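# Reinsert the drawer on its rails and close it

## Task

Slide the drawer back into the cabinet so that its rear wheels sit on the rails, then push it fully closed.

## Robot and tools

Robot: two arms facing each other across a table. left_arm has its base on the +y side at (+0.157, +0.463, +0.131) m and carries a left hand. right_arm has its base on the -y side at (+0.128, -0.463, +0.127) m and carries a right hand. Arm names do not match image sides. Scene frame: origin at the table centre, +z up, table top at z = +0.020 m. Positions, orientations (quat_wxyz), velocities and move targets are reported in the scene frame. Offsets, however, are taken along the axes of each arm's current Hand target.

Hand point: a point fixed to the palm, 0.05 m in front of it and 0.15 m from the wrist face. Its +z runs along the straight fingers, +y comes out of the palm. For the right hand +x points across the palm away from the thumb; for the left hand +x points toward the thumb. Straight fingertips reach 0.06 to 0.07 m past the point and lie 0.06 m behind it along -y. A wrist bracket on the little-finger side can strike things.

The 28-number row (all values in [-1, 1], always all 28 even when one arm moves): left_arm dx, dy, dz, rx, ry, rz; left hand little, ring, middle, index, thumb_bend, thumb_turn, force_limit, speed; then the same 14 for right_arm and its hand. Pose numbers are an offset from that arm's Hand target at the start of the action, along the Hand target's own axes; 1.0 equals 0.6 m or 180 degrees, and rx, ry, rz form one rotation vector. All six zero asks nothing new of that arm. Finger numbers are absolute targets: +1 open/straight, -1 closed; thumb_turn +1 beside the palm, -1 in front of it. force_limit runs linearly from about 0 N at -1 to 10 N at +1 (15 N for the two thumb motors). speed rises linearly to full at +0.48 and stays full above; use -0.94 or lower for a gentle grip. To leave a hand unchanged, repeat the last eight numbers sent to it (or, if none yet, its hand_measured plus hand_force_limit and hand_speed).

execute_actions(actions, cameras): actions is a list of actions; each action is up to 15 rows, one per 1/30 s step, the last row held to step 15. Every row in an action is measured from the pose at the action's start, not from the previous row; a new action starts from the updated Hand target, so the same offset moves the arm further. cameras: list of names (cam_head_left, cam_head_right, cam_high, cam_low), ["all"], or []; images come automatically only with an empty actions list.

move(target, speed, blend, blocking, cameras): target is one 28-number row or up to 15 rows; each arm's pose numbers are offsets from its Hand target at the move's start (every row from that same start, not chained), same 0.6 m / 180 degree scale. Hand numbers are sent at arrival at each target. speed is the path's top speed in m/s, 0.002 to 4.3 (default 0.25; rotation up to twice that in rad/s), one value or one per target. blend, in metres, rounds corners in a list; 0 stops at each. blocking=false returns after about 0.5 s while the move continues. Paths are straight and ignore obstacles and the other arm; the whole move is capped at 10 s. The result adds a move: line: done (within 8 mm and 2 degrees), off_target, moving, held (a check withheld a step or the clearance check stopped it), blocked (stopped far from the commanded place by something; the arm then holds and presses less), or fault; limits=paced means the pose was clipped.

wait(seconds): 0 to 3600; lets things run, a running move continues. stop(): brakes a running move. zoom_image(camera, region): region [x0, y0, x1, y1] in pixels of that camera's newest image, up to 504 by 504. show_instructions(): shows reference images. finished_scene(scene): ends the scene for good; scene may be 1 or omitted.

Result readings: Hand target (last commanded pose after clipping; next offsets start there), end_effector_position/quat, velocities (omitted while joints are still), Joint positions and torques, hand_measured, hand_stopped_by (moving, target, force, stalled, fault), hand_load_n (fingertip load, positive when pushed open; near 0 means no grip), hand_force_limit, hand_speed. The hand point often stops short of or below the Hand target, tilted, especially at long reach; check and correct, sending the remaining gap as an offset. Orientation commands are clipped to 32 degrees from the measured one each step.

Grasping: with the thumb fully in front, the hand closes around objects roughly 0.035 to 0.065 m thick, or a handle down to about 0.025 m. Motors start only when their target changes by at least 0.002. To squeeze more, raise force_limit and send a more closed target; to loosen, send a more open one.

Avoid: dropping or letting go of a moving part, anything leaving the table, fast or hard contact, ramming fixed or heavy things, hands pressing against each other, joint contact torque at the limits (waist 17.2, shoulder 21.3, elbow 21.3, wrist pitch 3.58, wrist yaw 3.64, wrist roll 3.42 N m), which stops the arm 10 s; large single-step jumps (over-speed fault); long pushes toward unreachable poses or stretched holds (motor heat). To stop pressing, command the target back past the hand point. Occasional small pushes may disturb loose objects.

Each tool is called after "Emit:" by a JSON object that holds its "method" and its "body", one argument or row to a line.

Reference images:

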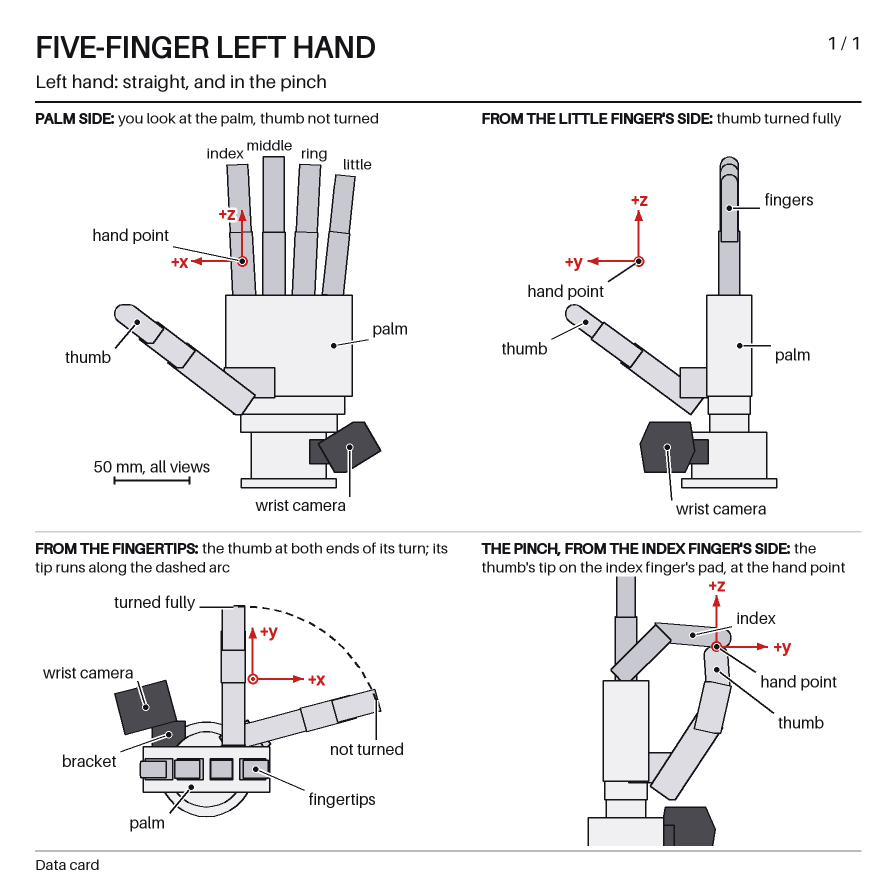

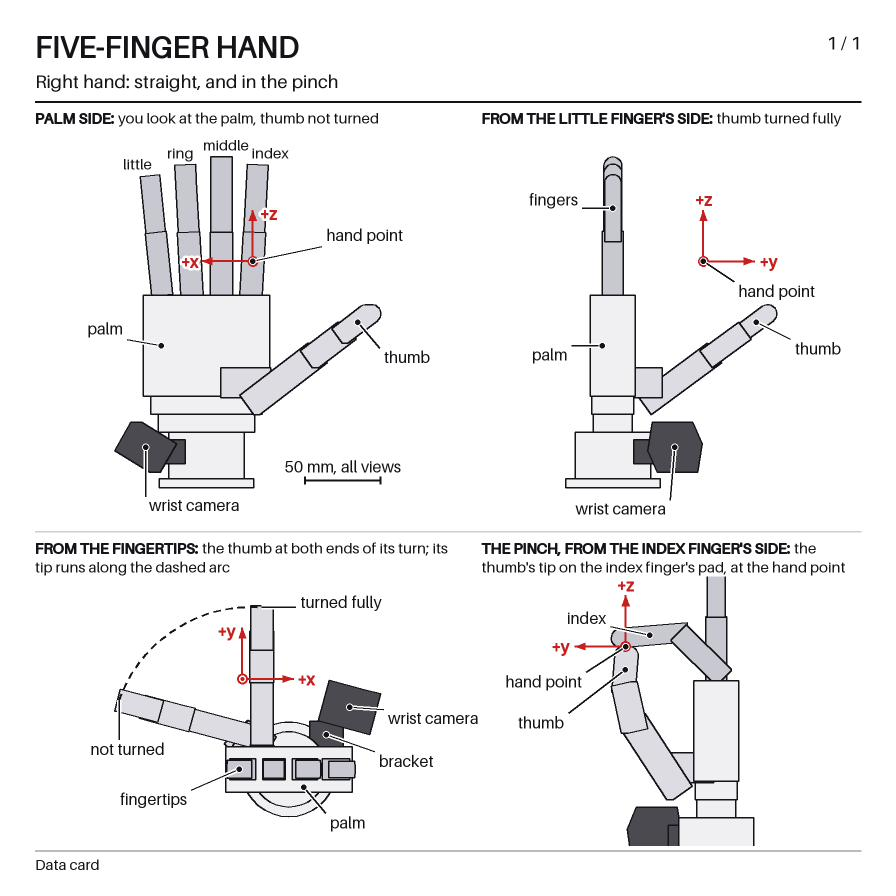

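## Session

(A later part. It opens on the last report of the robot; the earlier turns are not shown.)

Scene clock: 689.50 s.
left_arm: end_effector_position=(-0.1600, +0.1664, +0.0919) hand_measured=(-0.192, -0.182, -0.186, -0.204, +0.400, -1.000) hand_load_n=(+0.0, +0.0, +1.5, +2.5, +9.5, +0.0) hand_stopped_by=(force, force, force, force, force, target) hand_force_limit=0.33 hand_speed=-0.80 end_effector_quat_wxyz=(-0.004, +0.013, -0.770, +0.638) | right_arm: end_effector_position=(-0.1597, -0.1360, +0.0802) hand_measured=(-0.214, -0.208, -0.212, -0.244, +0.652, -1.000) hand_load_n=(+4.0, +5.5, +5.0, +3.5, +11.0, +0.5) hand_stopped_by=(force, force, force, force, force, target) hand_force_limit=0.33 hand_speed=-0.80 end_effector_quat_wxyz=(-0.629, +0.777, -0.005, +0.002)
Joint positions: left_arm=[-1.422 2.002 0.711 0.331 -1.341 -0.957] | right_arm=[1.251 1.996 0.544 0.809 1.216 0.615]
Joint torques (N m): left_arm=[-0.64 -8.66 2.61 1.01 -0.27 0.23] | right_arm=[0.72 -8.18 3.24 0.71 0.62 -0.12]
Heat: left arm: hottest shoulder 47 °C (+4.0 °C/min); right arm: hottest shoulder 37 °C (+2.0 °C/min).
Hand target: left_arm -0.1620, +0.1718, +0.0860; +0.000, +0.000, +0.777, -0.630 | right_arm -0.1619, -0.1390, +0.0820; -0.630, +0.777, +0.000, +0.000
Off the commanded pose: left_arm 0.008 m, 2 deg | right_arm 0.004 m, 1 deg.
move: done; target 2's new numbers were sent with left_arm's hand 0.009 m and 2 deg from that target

Emit:
{"method": "move", "body": {
  "target": [0, 0.0017, -0.0082, 0, 0, 0, -0.6, -0.6, -0.6, -0.6, -0.5, -1, 0.33, -0.8, 0, 0, 0, 0, 0, 0, -0.6, -0.6, -0.6, -0.6, -0.5, -1, 0.33, -0.8],
  "speed": 0.05,
  "cameras": ["cam_head_left", "cam_head_right", "cam_high"]
}}

Emit:
{"method": "zoom_image", "body": {
  "camera": "cam_head_left",
  "region": [270, 300, 370, 400]
}}

Emit:
{"method": "zoom_image", "body": {
  "camera": "cam_high",
  "region": [430, 130, 780, 400]
}}

Scene clock: 696.23 s.
left_arm: end_effector_position=(-0.1578, +0.1694, +0.0897) hand_measured=(-0.192, -0.182, -0.186, -0.204, +0.400, -1.000) hand_load_n=(+0.0, +0.0, +2.5, +3.0, +8.0, +0.0) hand_stopped_by=(force, force, force, force, force, target) hand_force_limit=0.33 hand_speed=-0.80 end_effector_quat_wxyz=(-0.004, +0.014, -0.772, +0.635) | right_arm: end_effector_position=(-0.1599, -0.1358, +0.0802) hand_measured=(-0.214, -0.208, -0.212, -0.244, +0.652, -1.000) hand_load_n=(+4.0, +5.5, +5.5, +3.5, +10.5, +1.0) hand_stopped_by=(force, force, force, force, force, target) hand_force_limit=0.33 hand_speed=-0.80 end_effector_quat_wxyz=(-0.629, +0.777, -0.005, +0.002)
Joint positions: left_arm=[-1.428 1.998 0.711 0.284 -1.339 -1.001] | right_arm=[1.25 1.996 0.544 0.81 1.214 0.615]
Joint torques (N m): left_arm=[-1.52 -8.36 3.52 0.01 -0.73 0.01] | right_arm=[0.79 -8.17 3.23 0.71 0.63 -0.12]
Heat: left arm: hottest shoulder 48 °C (+5.1 °C/min); right arm: hottest shoulder 38 °C (+3.0 °C/min).
Hand target: left_arm -0.1619, +0.1769, +0.0859; +0.000, +0.000, +0.777, -0.630 | right_arm -0.1619, -0.1389, +0.0820; -0.630, +0.777, +0.000, +0.000
Off the commanded pose: left_arm 0.009 m, 2 deg | right_arm 0.004 m, 1 deg.
move: off_target (left_arm)

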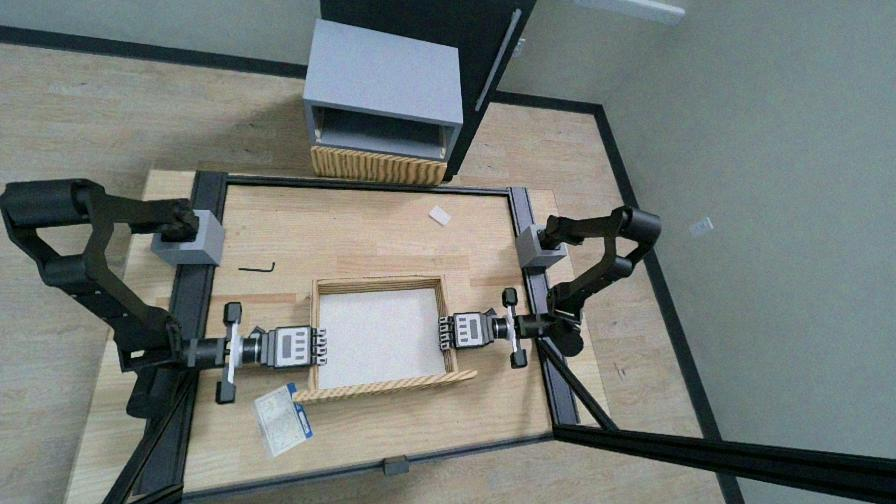

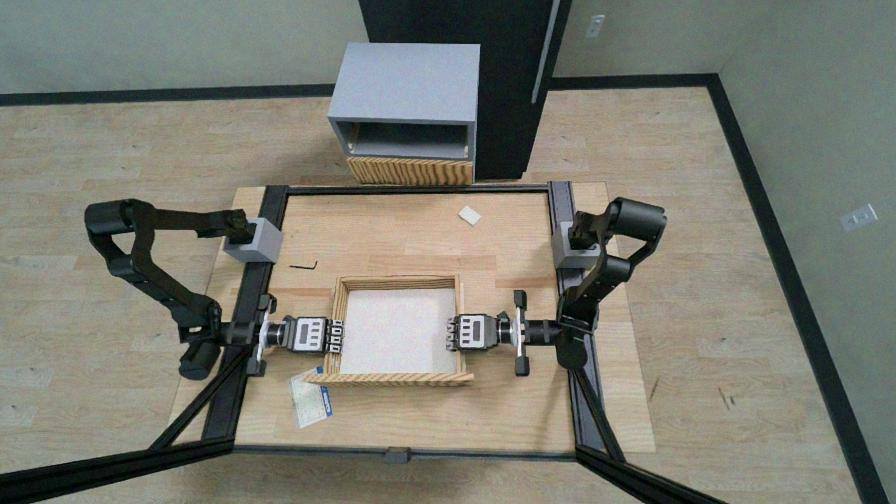

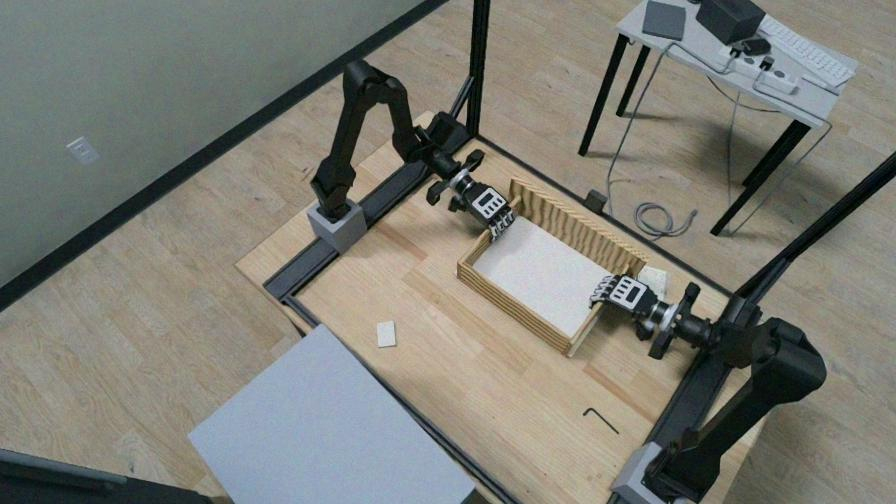

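Scaled by 5.040 from the camera's image (finer frame: 1280x720).

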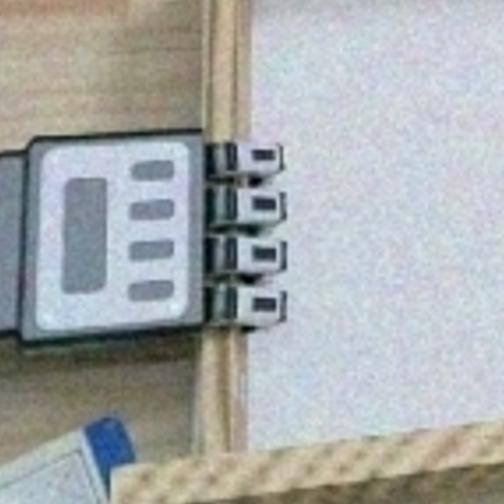

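Scaled by 1.440 from the camera's image (finer frame: 1280x720).

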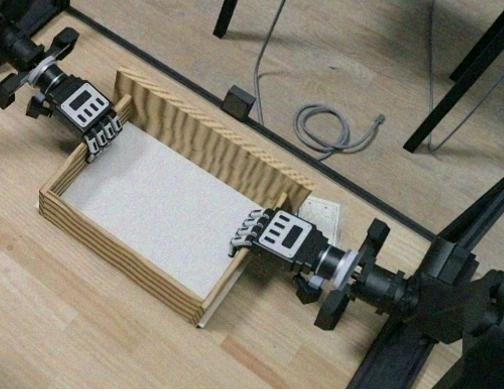

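Emit:
{"method": "move", "body": {
  "target": [0, -0.0489, -0.0104, 0, 0, 0, -0.6, -0.6, -0.6, -0.6, -0.5, -1, 0.33, -0.8, 0, -0.0503, -0.0039, 0, 0, 0, -0.6, -0.6, -0.6, -0.6, -0.5, -1, 0.33, -0.8],
  "speed": 0.03,
  "cameras": ["all"]
}}

Emit:
{"method": "zoom_image", "body": {
  "camera": "cam_low",
  "region": [120, 180, 560, 400]
}}

Scene clock: 705.40 s.
left_arm: end_effector_position=(-0.1459, +0.1712, +0.0996) hand_measured=(-0.192, -0.182, -0.186, -0.204, +0.398, -1.000) hand_load_n=(+0.0, +3.5, +7.0, +3.0, +1.5, +0.0) hand_stopped_by=(force, force, force, force, force, target) hand_force_limit=0.33 hand_speed=-0.80 end_effector_quat_wxyz=(-0.024, -0.006, -0.781, +0.624) | right_arm: end_effector_position=(-0.1517, -0.1333, +0.0937) hand_measured=(-0.214, -0.208, -0.212, -0.244, +0.652, -1.000) hand_load_n=(+2.0, +5.0, +6.5, +7.5, +6.5, +2.0) hand_stopped_by=(force, force, force, force, force, target) hand_force_limit=0.33 hand_speed=-0.80 end_effector_quat_wxyz=(-0.619, +0.785, +0.008, +0.015)
Joint positions: left_arm=[-1.419 1.91 0.712 0.138 -1.315 -1] | right_arm=[1.226 1.885 0.544 0.675 1.185 0.595]
Joint torques (N m): left_arm=[-2.26 -11.73 6.19 0.67 -1.75 -0.01] | right_arm=[1.6 -11.11 5.38 1.09 1.2 -0.22]
Heat: left arm: hottest shoulder 49 °C (+6.1 °C/min); right arm: hottest shoulder 38 °C (+3.0 °C/min).
Hand target: left_arm -0.1620, +0.1768, +0.1160; +0.000, +0.000, +0.777, -0.630 | right_arm -0.1619, -0.1350, +0.1119; -0.630, +0.777, +0.000, +0.000
Off the commanded pose: left_arm 0.024 m, 3 deg | right_arm 0.021 m, 2 deg.
move: off_target (left_arm, right_arm)

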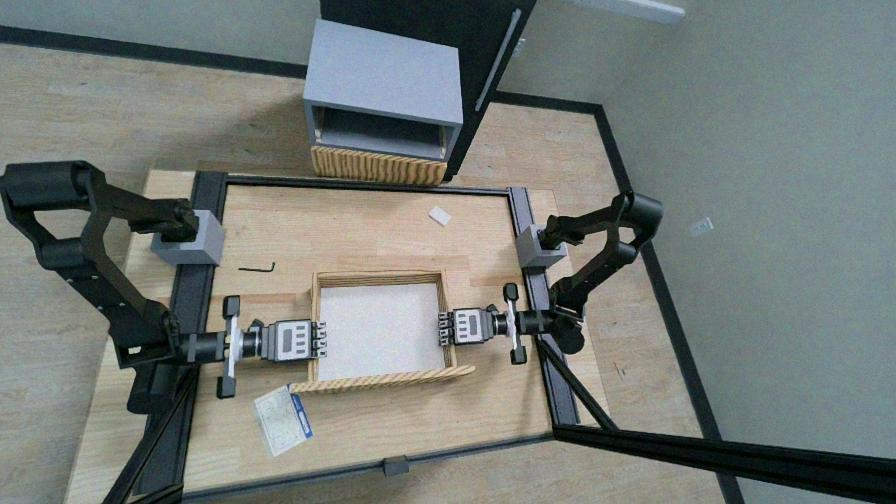

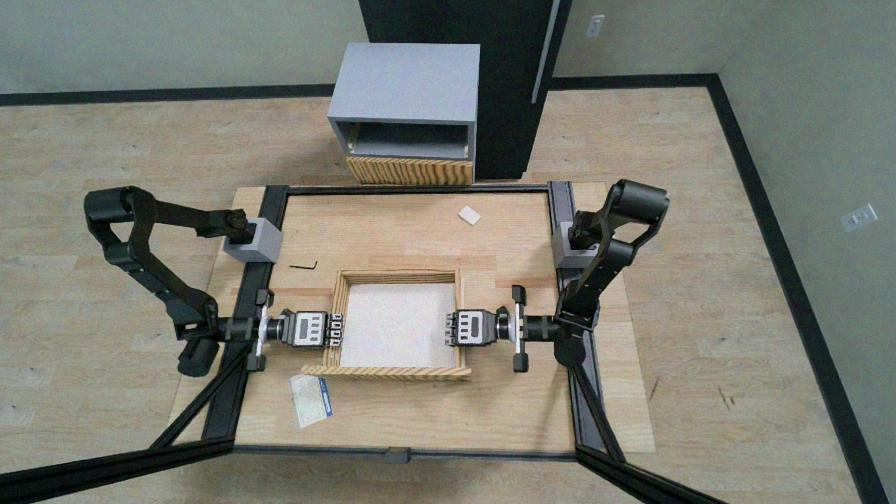

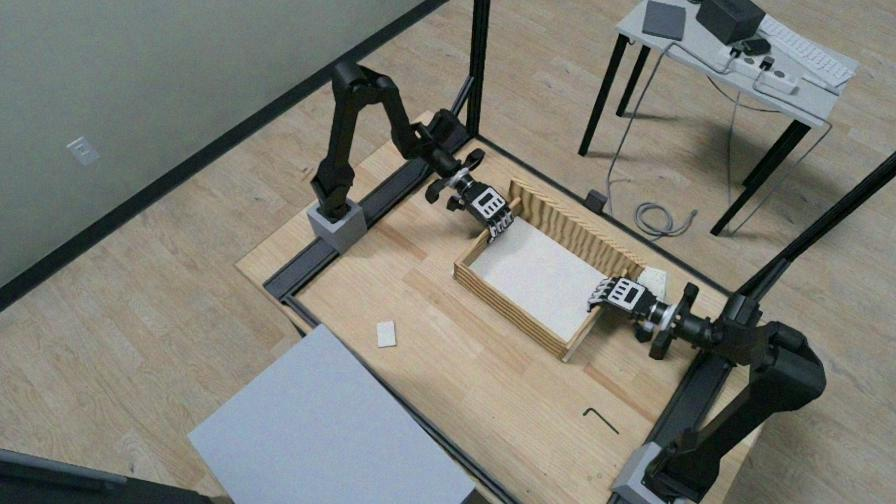

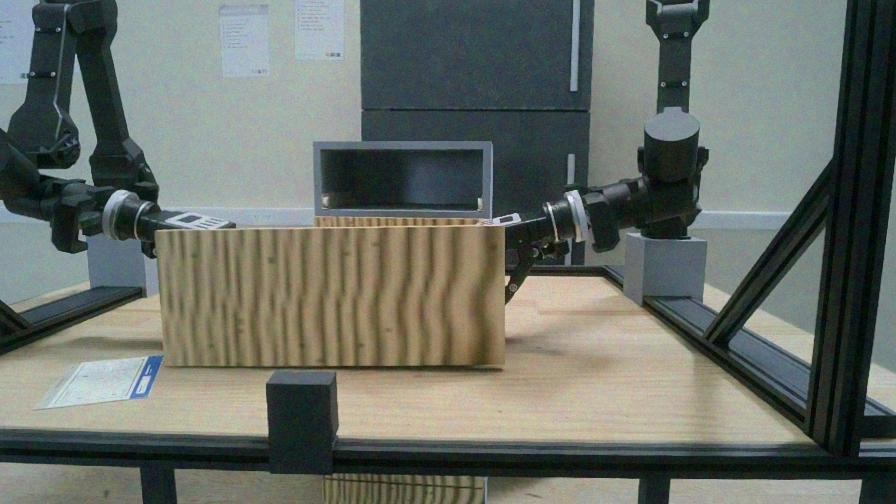

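Scaled by 1.145 from the camera's image (finer frame: 1280x720).

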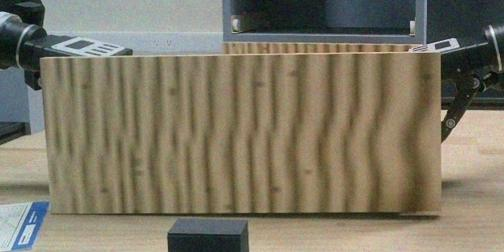

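Emit:
{"method": "zoom_image", "body": {
  "camera": "cam_high",
  "region": [430, 160, 700, 380]
}}

Emit:
{"method": "zoom_image", "body": {
  "camera": "cam_low",
  "region": [440, 200, 620, 390]
}}

Emit:
{"method": "zoom_image", "body": {
  "camera": "cam_low",
  "region": [100, 180, 300, 390]
}}

Scaled by 1.867 from the camera's image (finer frame: 1280x720).

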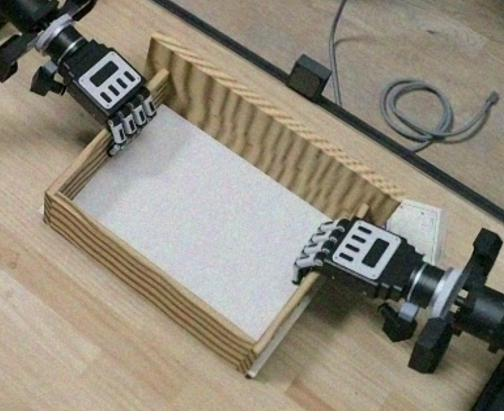

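Scaled by 2.653 from the camera's image (finer frame: 1280x720).

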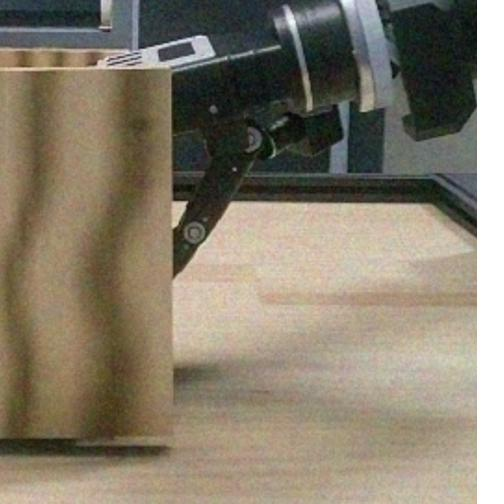

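Scaled by 2.400 from the camera's image (finer frame: 1280x720).

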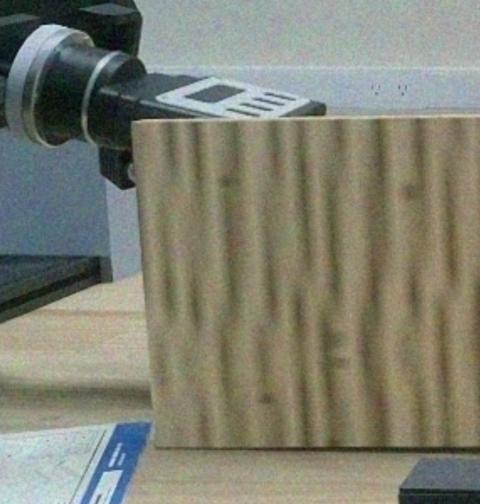

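Emit:
{"method": "move", "body": {
  "target": [0, 0, 0, 0, 0, 0, -0.6, -0.6, -0.6, -0.6, -0.6, -1, 0.33, -0.85, 0, 0, 0, 0, 0, 0, -0.6, -0.6, -0.6, -0.6, -0.6, -1, 0.33, -0.85],
  "speed": 0.03,
  "cameras": []
}}

Scene clock: 716.37 s.
left_arm: end_effector_position=(-0.1457, +0.1712, +0.0996) hand_measured=(-0.192, -0.182, -0.186, -0.204, +0.354, -1.000) hand_load_n=(+1.0, +4.5, +8.5, +4.5, +9.5, +0.5) hand_stopped_by=(force, force, force, force, force, target) hand_force_limit=0.33 hand_speed=-0.85 end_effector_quat_wxyz=(-0.025, -0.006, -0.781, +0.624) | right_arm: end_effector_position=(-0.1515, -0.1333, +0.0936) hand_measured=(-0.214, -0.208, -0.212, -0.244, +0.638, -1.000) hand_load_n=(+2.0, +5.5, +7.0, +7.0, +9.5, +2.0) hand_stopped_by=(force, force, force, force, force, target) hand_force_limit=0.33 hand_speed=-0.85 end_effector_quat_wxyz=(-0.619, +0.785, +0.008, +0.016)
Joint positions: left_arm=[-1.419 1.91 0.712 0.136 -1.315 -1] | right_arm=[1.226 1.885 0.544 0.674 1.185 0.595]
Joint torques (N m): left_arm=[-2.26 -11.68 6.22 0.7 -1.75 -0.02] | right_arm=[1.6 -11.12 5.38 1.12 1.2 -0.21]
Heat: left arm: hottest shoulder 50 °C (+6.1 °C/min); right arm: hottest shoulder 42 °C (+6.1 °C/min). Fold the left arm in close to its base, or ease its load, before you think long.
Hand target: left_arm -0.1620, +0.1768, +0.1160; +0.000, +0.000, +0.777, -0.630 | right_arm -0.1620, -0.1350, +0.1120; -0.630, +0.777, +0.000, +0.000
Off the commanded pose: left_arm 0.024 m, 3 deg | right_arm 0.021 m, 2 deg.
MOTOR HOT: joint 2 (shoulder) of the left arm now reports 50 °C; the controller stops that arm at 95 °C. To cool a motor, set the load down, stop pushing, or move to a pose that needs little force.
move: done

Emit:
{"method": "move", "body": {
  "target": [0.0067, -0.2747, -0.0584, 0, 0, 0, -0.6, -0.6, -0.6, -0.6, -0.6, -1, 0.33, -0.85, 0, -0.269, -0.0572, 0, 0, 0, -0.6, -0.6, -0.6, -0.6, -0.6, -1, 0.33, -0.85],
  "speed": 0.05,
  "cameras": ["all"]
}}

Scene clock: 748.87 s.
left_arm: end_effector_position=(-0.1504, +0.1716, +0.2564) hand_measured=(-0.192, -0.182, -0.186, -0.204, +0.354, -1.000) hand_load_n=(+0.0, +2.0, +8.0, +5.5, +9.0, +1.0) hand_stopped_by=(force, force, force, force, force, target) hand_force_limit=0.33 hand_speed=-0.85 end_effector_quat_wxyz=(-0.036, -0.018, -0.784, +0.619) | right_arm: end_effector_position=(-0.1531, -0.1340, +0.2455) hand_measured=(-0.214, -0.208, -0.212, -0.244, +0.638, -1.000) hand_load_n=(+0.5, +4.5, +6.5, +5.5, +7.5, +1.0) hand_stopped_by=(force, force, force, force, force, target) hand_force_limit=0.33 hand_speed=-0.85 end_effector_quat_wxyz=(-0.614, +0.789, +0.021, +0.026)
Joint positions: left_arm=[-1.42 1.562 1.081 -0.614 -1.309 -1] | right_arm=[1.227 1.421 0.869 -0.142 1.179 0.589]
Joint torques (N m): left_arm=[-2.36 -11.2 11.69 0.77 -2.02 -0.11] | right_arm=[1.5 -10.56 11.67 1.1 1.38 0.03]
Heat: left arm: hottest shoulder 55 °C (+8.0 °C/min); right arm: hottest shoulder 45 °C (+8.0 °C/min). Fold the left arm in close to its base, or ease its load, before you think long.
Hand target: left_arm -0.1661, +0.1770, +0.2845; +0.000, +0.000, +0.777, -0.630 | right_arm -0.1621, -0.1351, +0.2770; -0.630, +0.777, +0.000, +0.000
Off the commanded pose: left_arm 0.033 m, 5 deg | right_arm 0.033 m, 4 deg.
MOTOR HOT: still on. Joint 2 (shoulder) of the left arm now reports 55 °C.
move: off_target (left_arm, right_arm)

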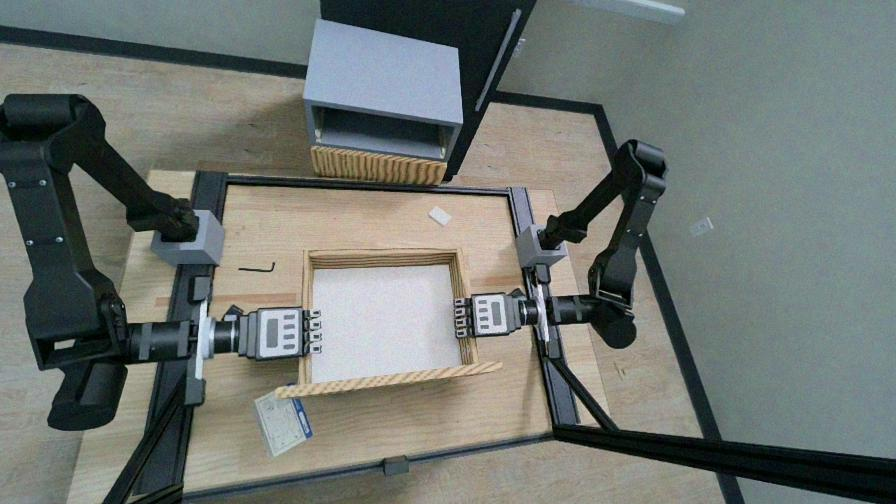

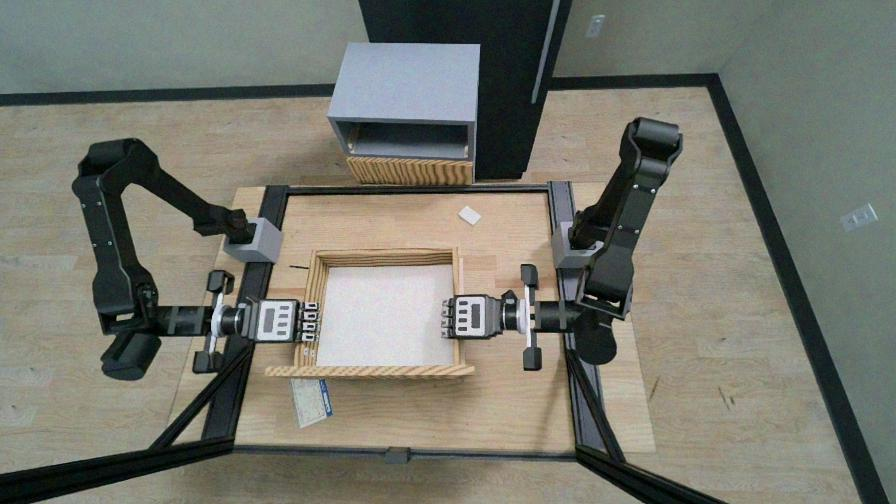

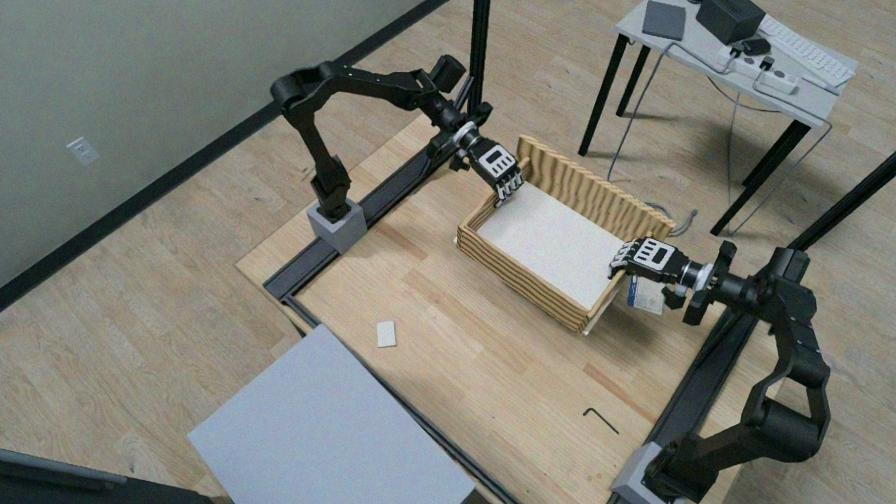

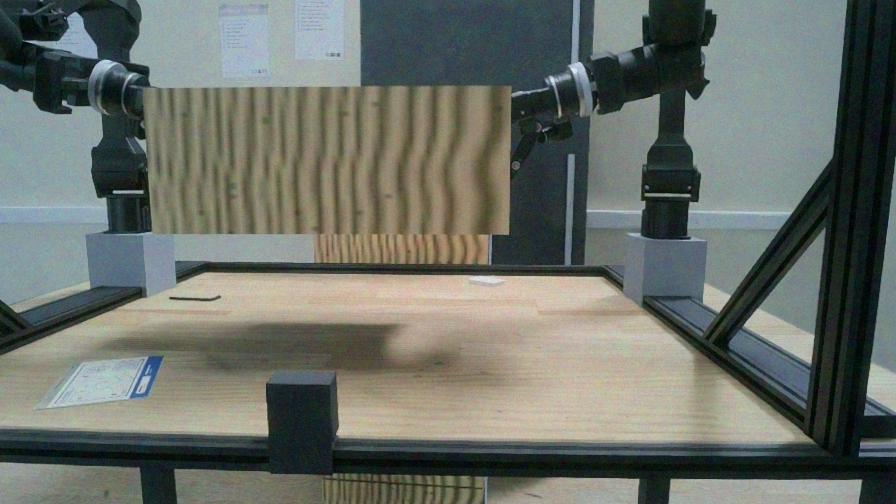

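Emit:
{"method": "move", "body": {
  "target": [-0.1667, -0.0392, 0.024, 0, 0, 0, -0.6, -0.6, -0.6, -0.6, -0.6, -1, 0.33, -0.85, 0.1667, -0.026, -0.0379, 0, 0, 0, -0.6, -0.6, -0.6, -0.6, -0.6, -1, 0.33, -0.85],
  "speed": 0.05,
  "cameras": ["cam_head_right", "cam_low"]
}}

Scene clock: 778.50 s.
left_arm: end_effector_position=(-0.0594, +0.1543, +0.2928) hand_measured=(-0.192, -0.182, -0.186, -0.204, +0.354, -1.000) hand_load_n=(+0.0, +3.5, +9.0, +5.5, +8.5, +1.0) hand_stopped_by=(force, force, force, force, force, target) hand_force_limit=0.33 hand_speed=-0.85 end_effector_quat_wxyz=(-0.023, -0.006, -0.782, +0.623) | right_arm: end_effector_position=(-0.0627, -0.1532, +0.2813) hand_measured=(-0.214, -0.208, -0.212, -0.244, +0.638, -1.000) hand_load_n=(+1.5, +6.0, +7.5, +7.0, +7.0, +1.5) hand_stopped_by=(force, force, force, force, force, target) hand_force_limit=0.33 hand_speed=-0.85 end_effector_quat_wxyz=(-0.619, +0.785, +0.011, +0.011)
Joint positions: left_arm=[-1.269 1.102 0.8 -0.387 -1.214 -0.612] | right_arm=[1.166 0.953 0.687 -0.308 1.128 0.497]
Joint torques (N m): left_arm=[-1.68 -7.63 8.06 2.33 -1.04 0.12] | right_arm=[0.81 -6.74 9.38 1.25 1.06 -0.17]
Heat: left arm: hottest shoulder 56 °C (+6.1 °C/min); right arm: hottest elbow 42 °C (+8.1 °C/min). Fold the left arm in close to its base, or ease its load, before you think long.
Hand target: left_arm -0.0660, +0.1581, +0.3044; +0.000, +0.000, +0.777, -0.630 | right_arm -0.0620, -0.1540, +0.2970; -0.630, +0.777, +0.000, +0.000
Off the commanded pose: left_arm 0.014 m, 3 deg | right_arm 0.016 m, 2 deg.
MOTOR HOT: still on. Joint 2 (shoulder) of the left arm now reports 56 °C.
move: off_target (left_arm, right_arm)

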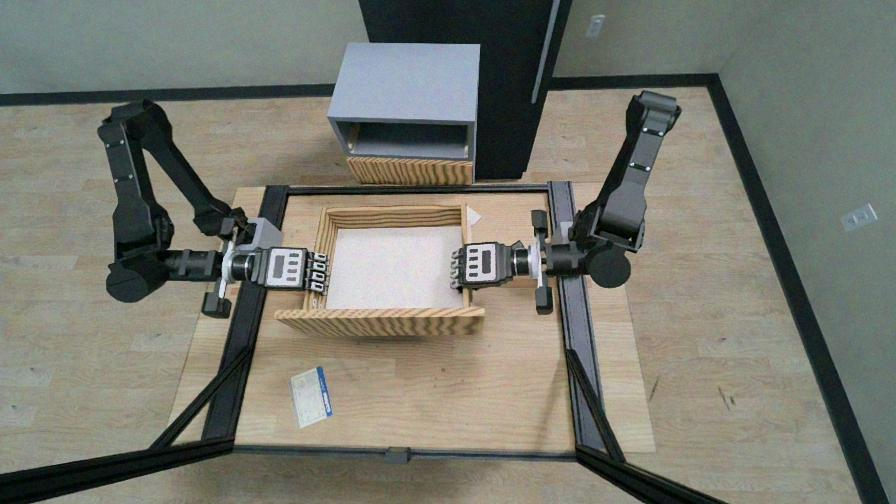

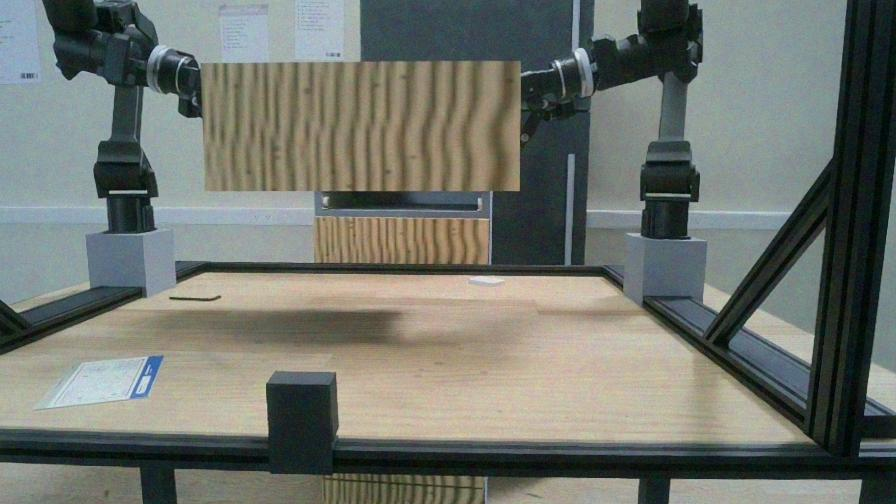

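Emit:
{"method": "move", "body": {
  "target": [-0.1667, 0, 0, 0, 0, 0, -0.6, -0.6, -0.6, -0.6, -0.6, -1, 0.33, -0.85, 0.1667, 0, 0, 0, 0, 0, -0.6, -0.6, -0.6, -0.6, -0.6, -1, 0.33, -0.85],
  "speed": 0.04,
  "cameras": ["cam_head_right", "cam_low"]
}}

Scene clock: 786.77 s.
left_arm: end_effector_position=(+0.0383, +0.1552, +0.2971) hand_measured=(-0.192, -0.182, -0.186, -0.204, +0.354, -1.000) hand_load_n=(+2.0, +6.5, +11.0, +7.0, +6.0, +0.0) hand_stopped_by=(force, force, force, force, force, target) hand_force_limit=0.33 hand_speed=-0.85 end_effector_quat_wxyz=(-0.016, -0.001, -0.781, +0.624) | right_arm: end_effector_position=(+0.0358, -0.1527, +0.2837) hand_measured=(-0.214, -0.208, -0.212, -0.244, +0.638, -1.000) hand_load_n=(+3.0, +7.0, +8.5, +8.0, +5.0, +1.0) hand_stopped_by=(force, force, force, force, force, target) hand_force_limit=0.33 hand_speed=-0.85 end_effector_quat_wxyz=(-0.618, +0.786, +0.005, +0.006)
Joint positions: left_arm=[-1.007 0.618 0.596 -0.388 -0.985 -0.32] | right_arm=[0.739 0.486 0.54 -0.378 0.737 0.207]
Joint torques (N m): left_arm=[-1.22 -4.41 8.57 1.58 -0.27 0.12] | right_arm=[0.21 -4.51 9.91 1.33 0.36 -0.28]
Heat: left arm: hottest shoulder 54 °C (+3.0 °C/min); right arm: hottest shoulder 41 °C (-3.0 °C/min). Fold the left arm in close to its base, or ease its load, before you think long.
Hand target: left_arm +0.0339, +0.1581, +0.3045; +0.000, +0.000, +0.777, -0.630 | right_arm +0.0380, -0.1541, +0.2972; -0.630, +0.777, +0.000, +0.000
Off the commanded pose: left_arm 0.009 m, 2 deg | right_arm 0.014 m, 2 deg.
MOTOR HOT: still on. Joint 2 (shoulder) of the left arm now reports 54 °C.
move: off_target (left_arm, right_arm)

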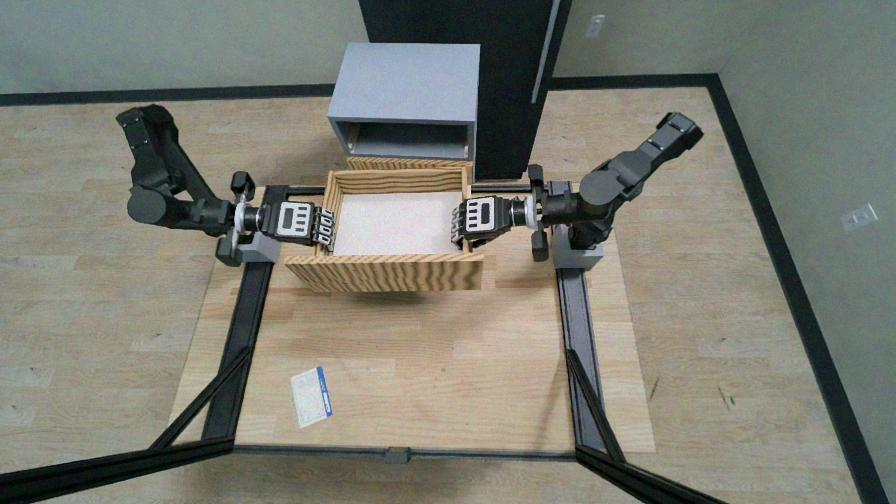

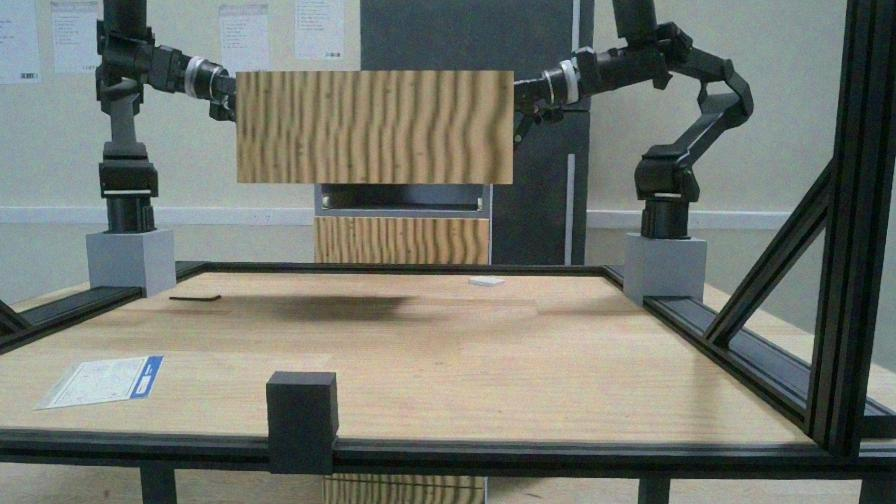

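Emit:
{"method": "move", "body": {
  "target": [-0.1667, 0, 0, 0, 0, 0, -0.6, -0.6, -0.6, -0.6, -0.6, -1, 0.33, -0.85, 0.1667, 0, 0, 0, 0, 0, -0.6, -0.6, -0.6, -0.6, -0.6, -1, 0.33, -0.85],
  "speed": 0.03,
  "cameras": ["cam_head_right", "cam_low"]
}}

Scene clock: 793.90 s.
left_arm: end_effector_position=(+0.1383, +0.1521, +0.2981) hand_measured=(-0.192, -0.180, -0.186, -0.204, +0.352, -1.000) hand_load_n=(+2.0, +8.0, +14.5, +11.5, +0.0, +0.0) hand_stopped_by=(force, force, force, force, force, target) hand_force_limit=0.33 hand_speed=-0.85 end_effector_quat_wxyz=(-0.006, +0.005, -0.783, +0.622) | right_arm: end_effector_position=(+0.1376, -0.1520, +0.2854) hand_measured=(-0.214, -0.208, -0.212, -0.242, +0.636, -1.000) hand_load_n=(+1.0, +7.0, +11.5, +14.5, +1.0, +0.5) hand_stopped_by=(force, force, force, force, force, target) hand_force_limit=0.33 hand_speed=-0.85 end_effector_quat_wxyz=(-0.620, +0.785, -0.010, -0.008)
Joint positions: left_arm=[0.12 0.345 0.547 -0.431 0.109 0.028] | right_arm=[-0.58 0.404 0.523 -0.392 -0.542 -0.119]
Joint torques (N m): left_arm=[0.21 -4.73 9.36 0.72 0.61 0.12] | right_arm=[-1.04 -2.81 10.96 1.14 -0.46 -0.38]
Heat: left arm: hottest shoulder 52 °C (+0.0 °C/min); right arm: hottest elbow 42 °C (+8.0 °C/min). Fold the left arm in close to its base, or ease its load, before you think long.
Hand target: left_arm +0.1340, +0.1582, +0.3046; +0.000, +0.000, +0.777, -0.630 | right_arm +0.1380, -0.1541, +0.2971; -0.629, +0.777, +0.000, +0.000
Off the commanded pose: left_arm 0.010 m, 1 deg | right_arm 0.012 m, 2 deg.
MOTOR HOT: still on. Joint 2 (shoulder) of the left arm now reports 52 °C.
move: off_target (left_arm, right_arm)

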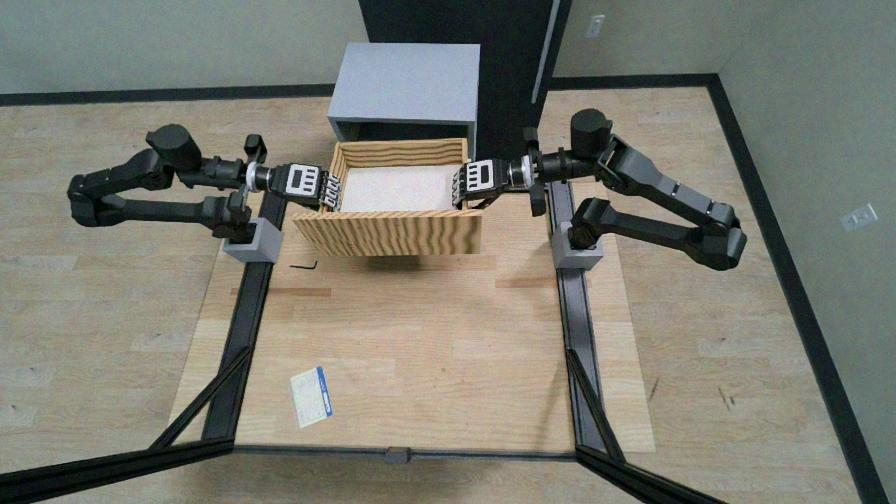

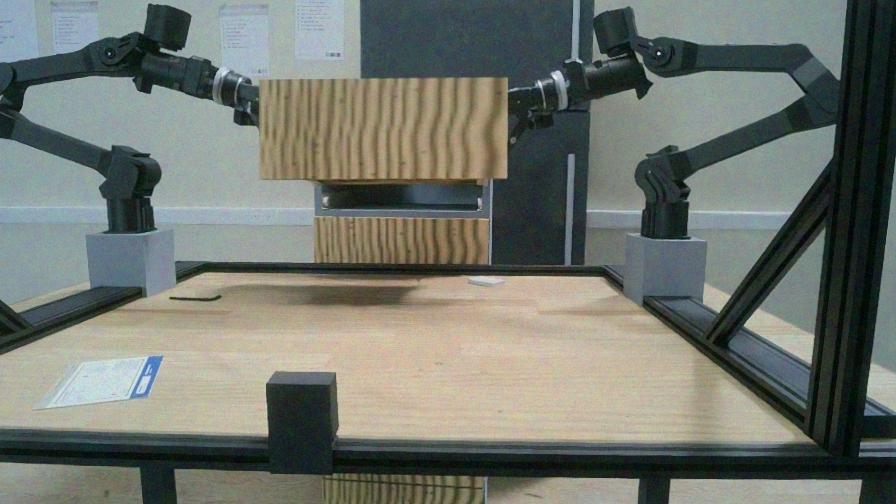

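Emit:
{"method": "zoom_image", "body": {
  "camera": "cam_head_right",
  "region": [310, 90, 510, 270]
}}

Emit:
{"method": "zoom_image", "body": {
  "camera": "cam_low",
  "region": [240, 60, 530, 240]
}}

Scaled by 2.520 from the camera's image (finer frame: 1280x720).

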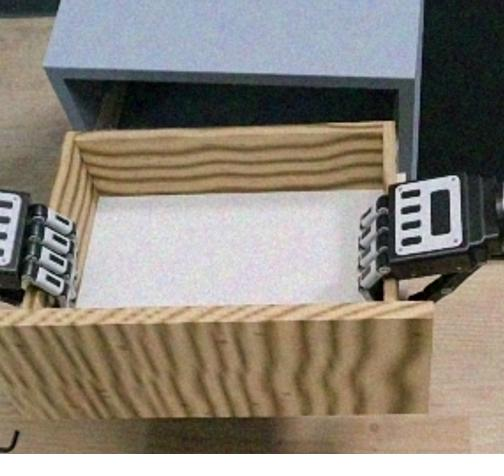

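Scaled by 1.738 from the camera's image (finer frame: 1280x720).

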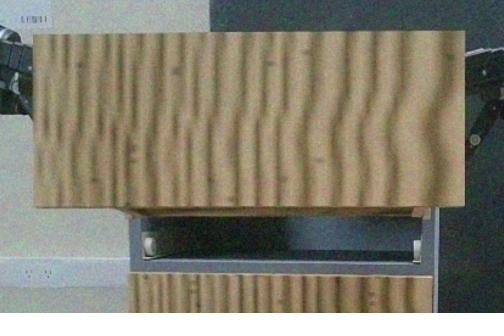

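Emit:
{"method": "zoom_image", "body": {
  "camera": "cam_low",
  "region": [310, 175, 390, 225]
}}

Emit:
{"method": "zoom_image", "body": {
  "camera": "cam_low",
  "region": [430, 175, 510, 225]
}}

Scaled by 6.300 from the camera's image (finer frame: 1280x720).

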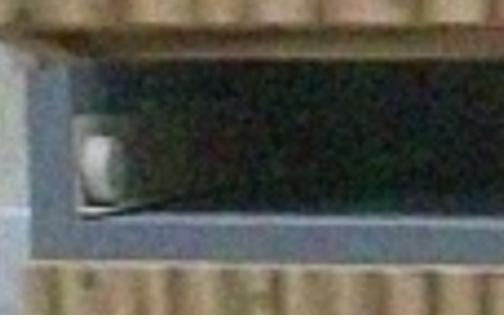

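Scaled by 6.300 from the camera's image (finer frame: 1280x720).

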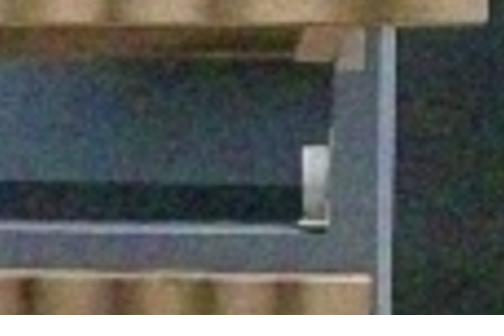

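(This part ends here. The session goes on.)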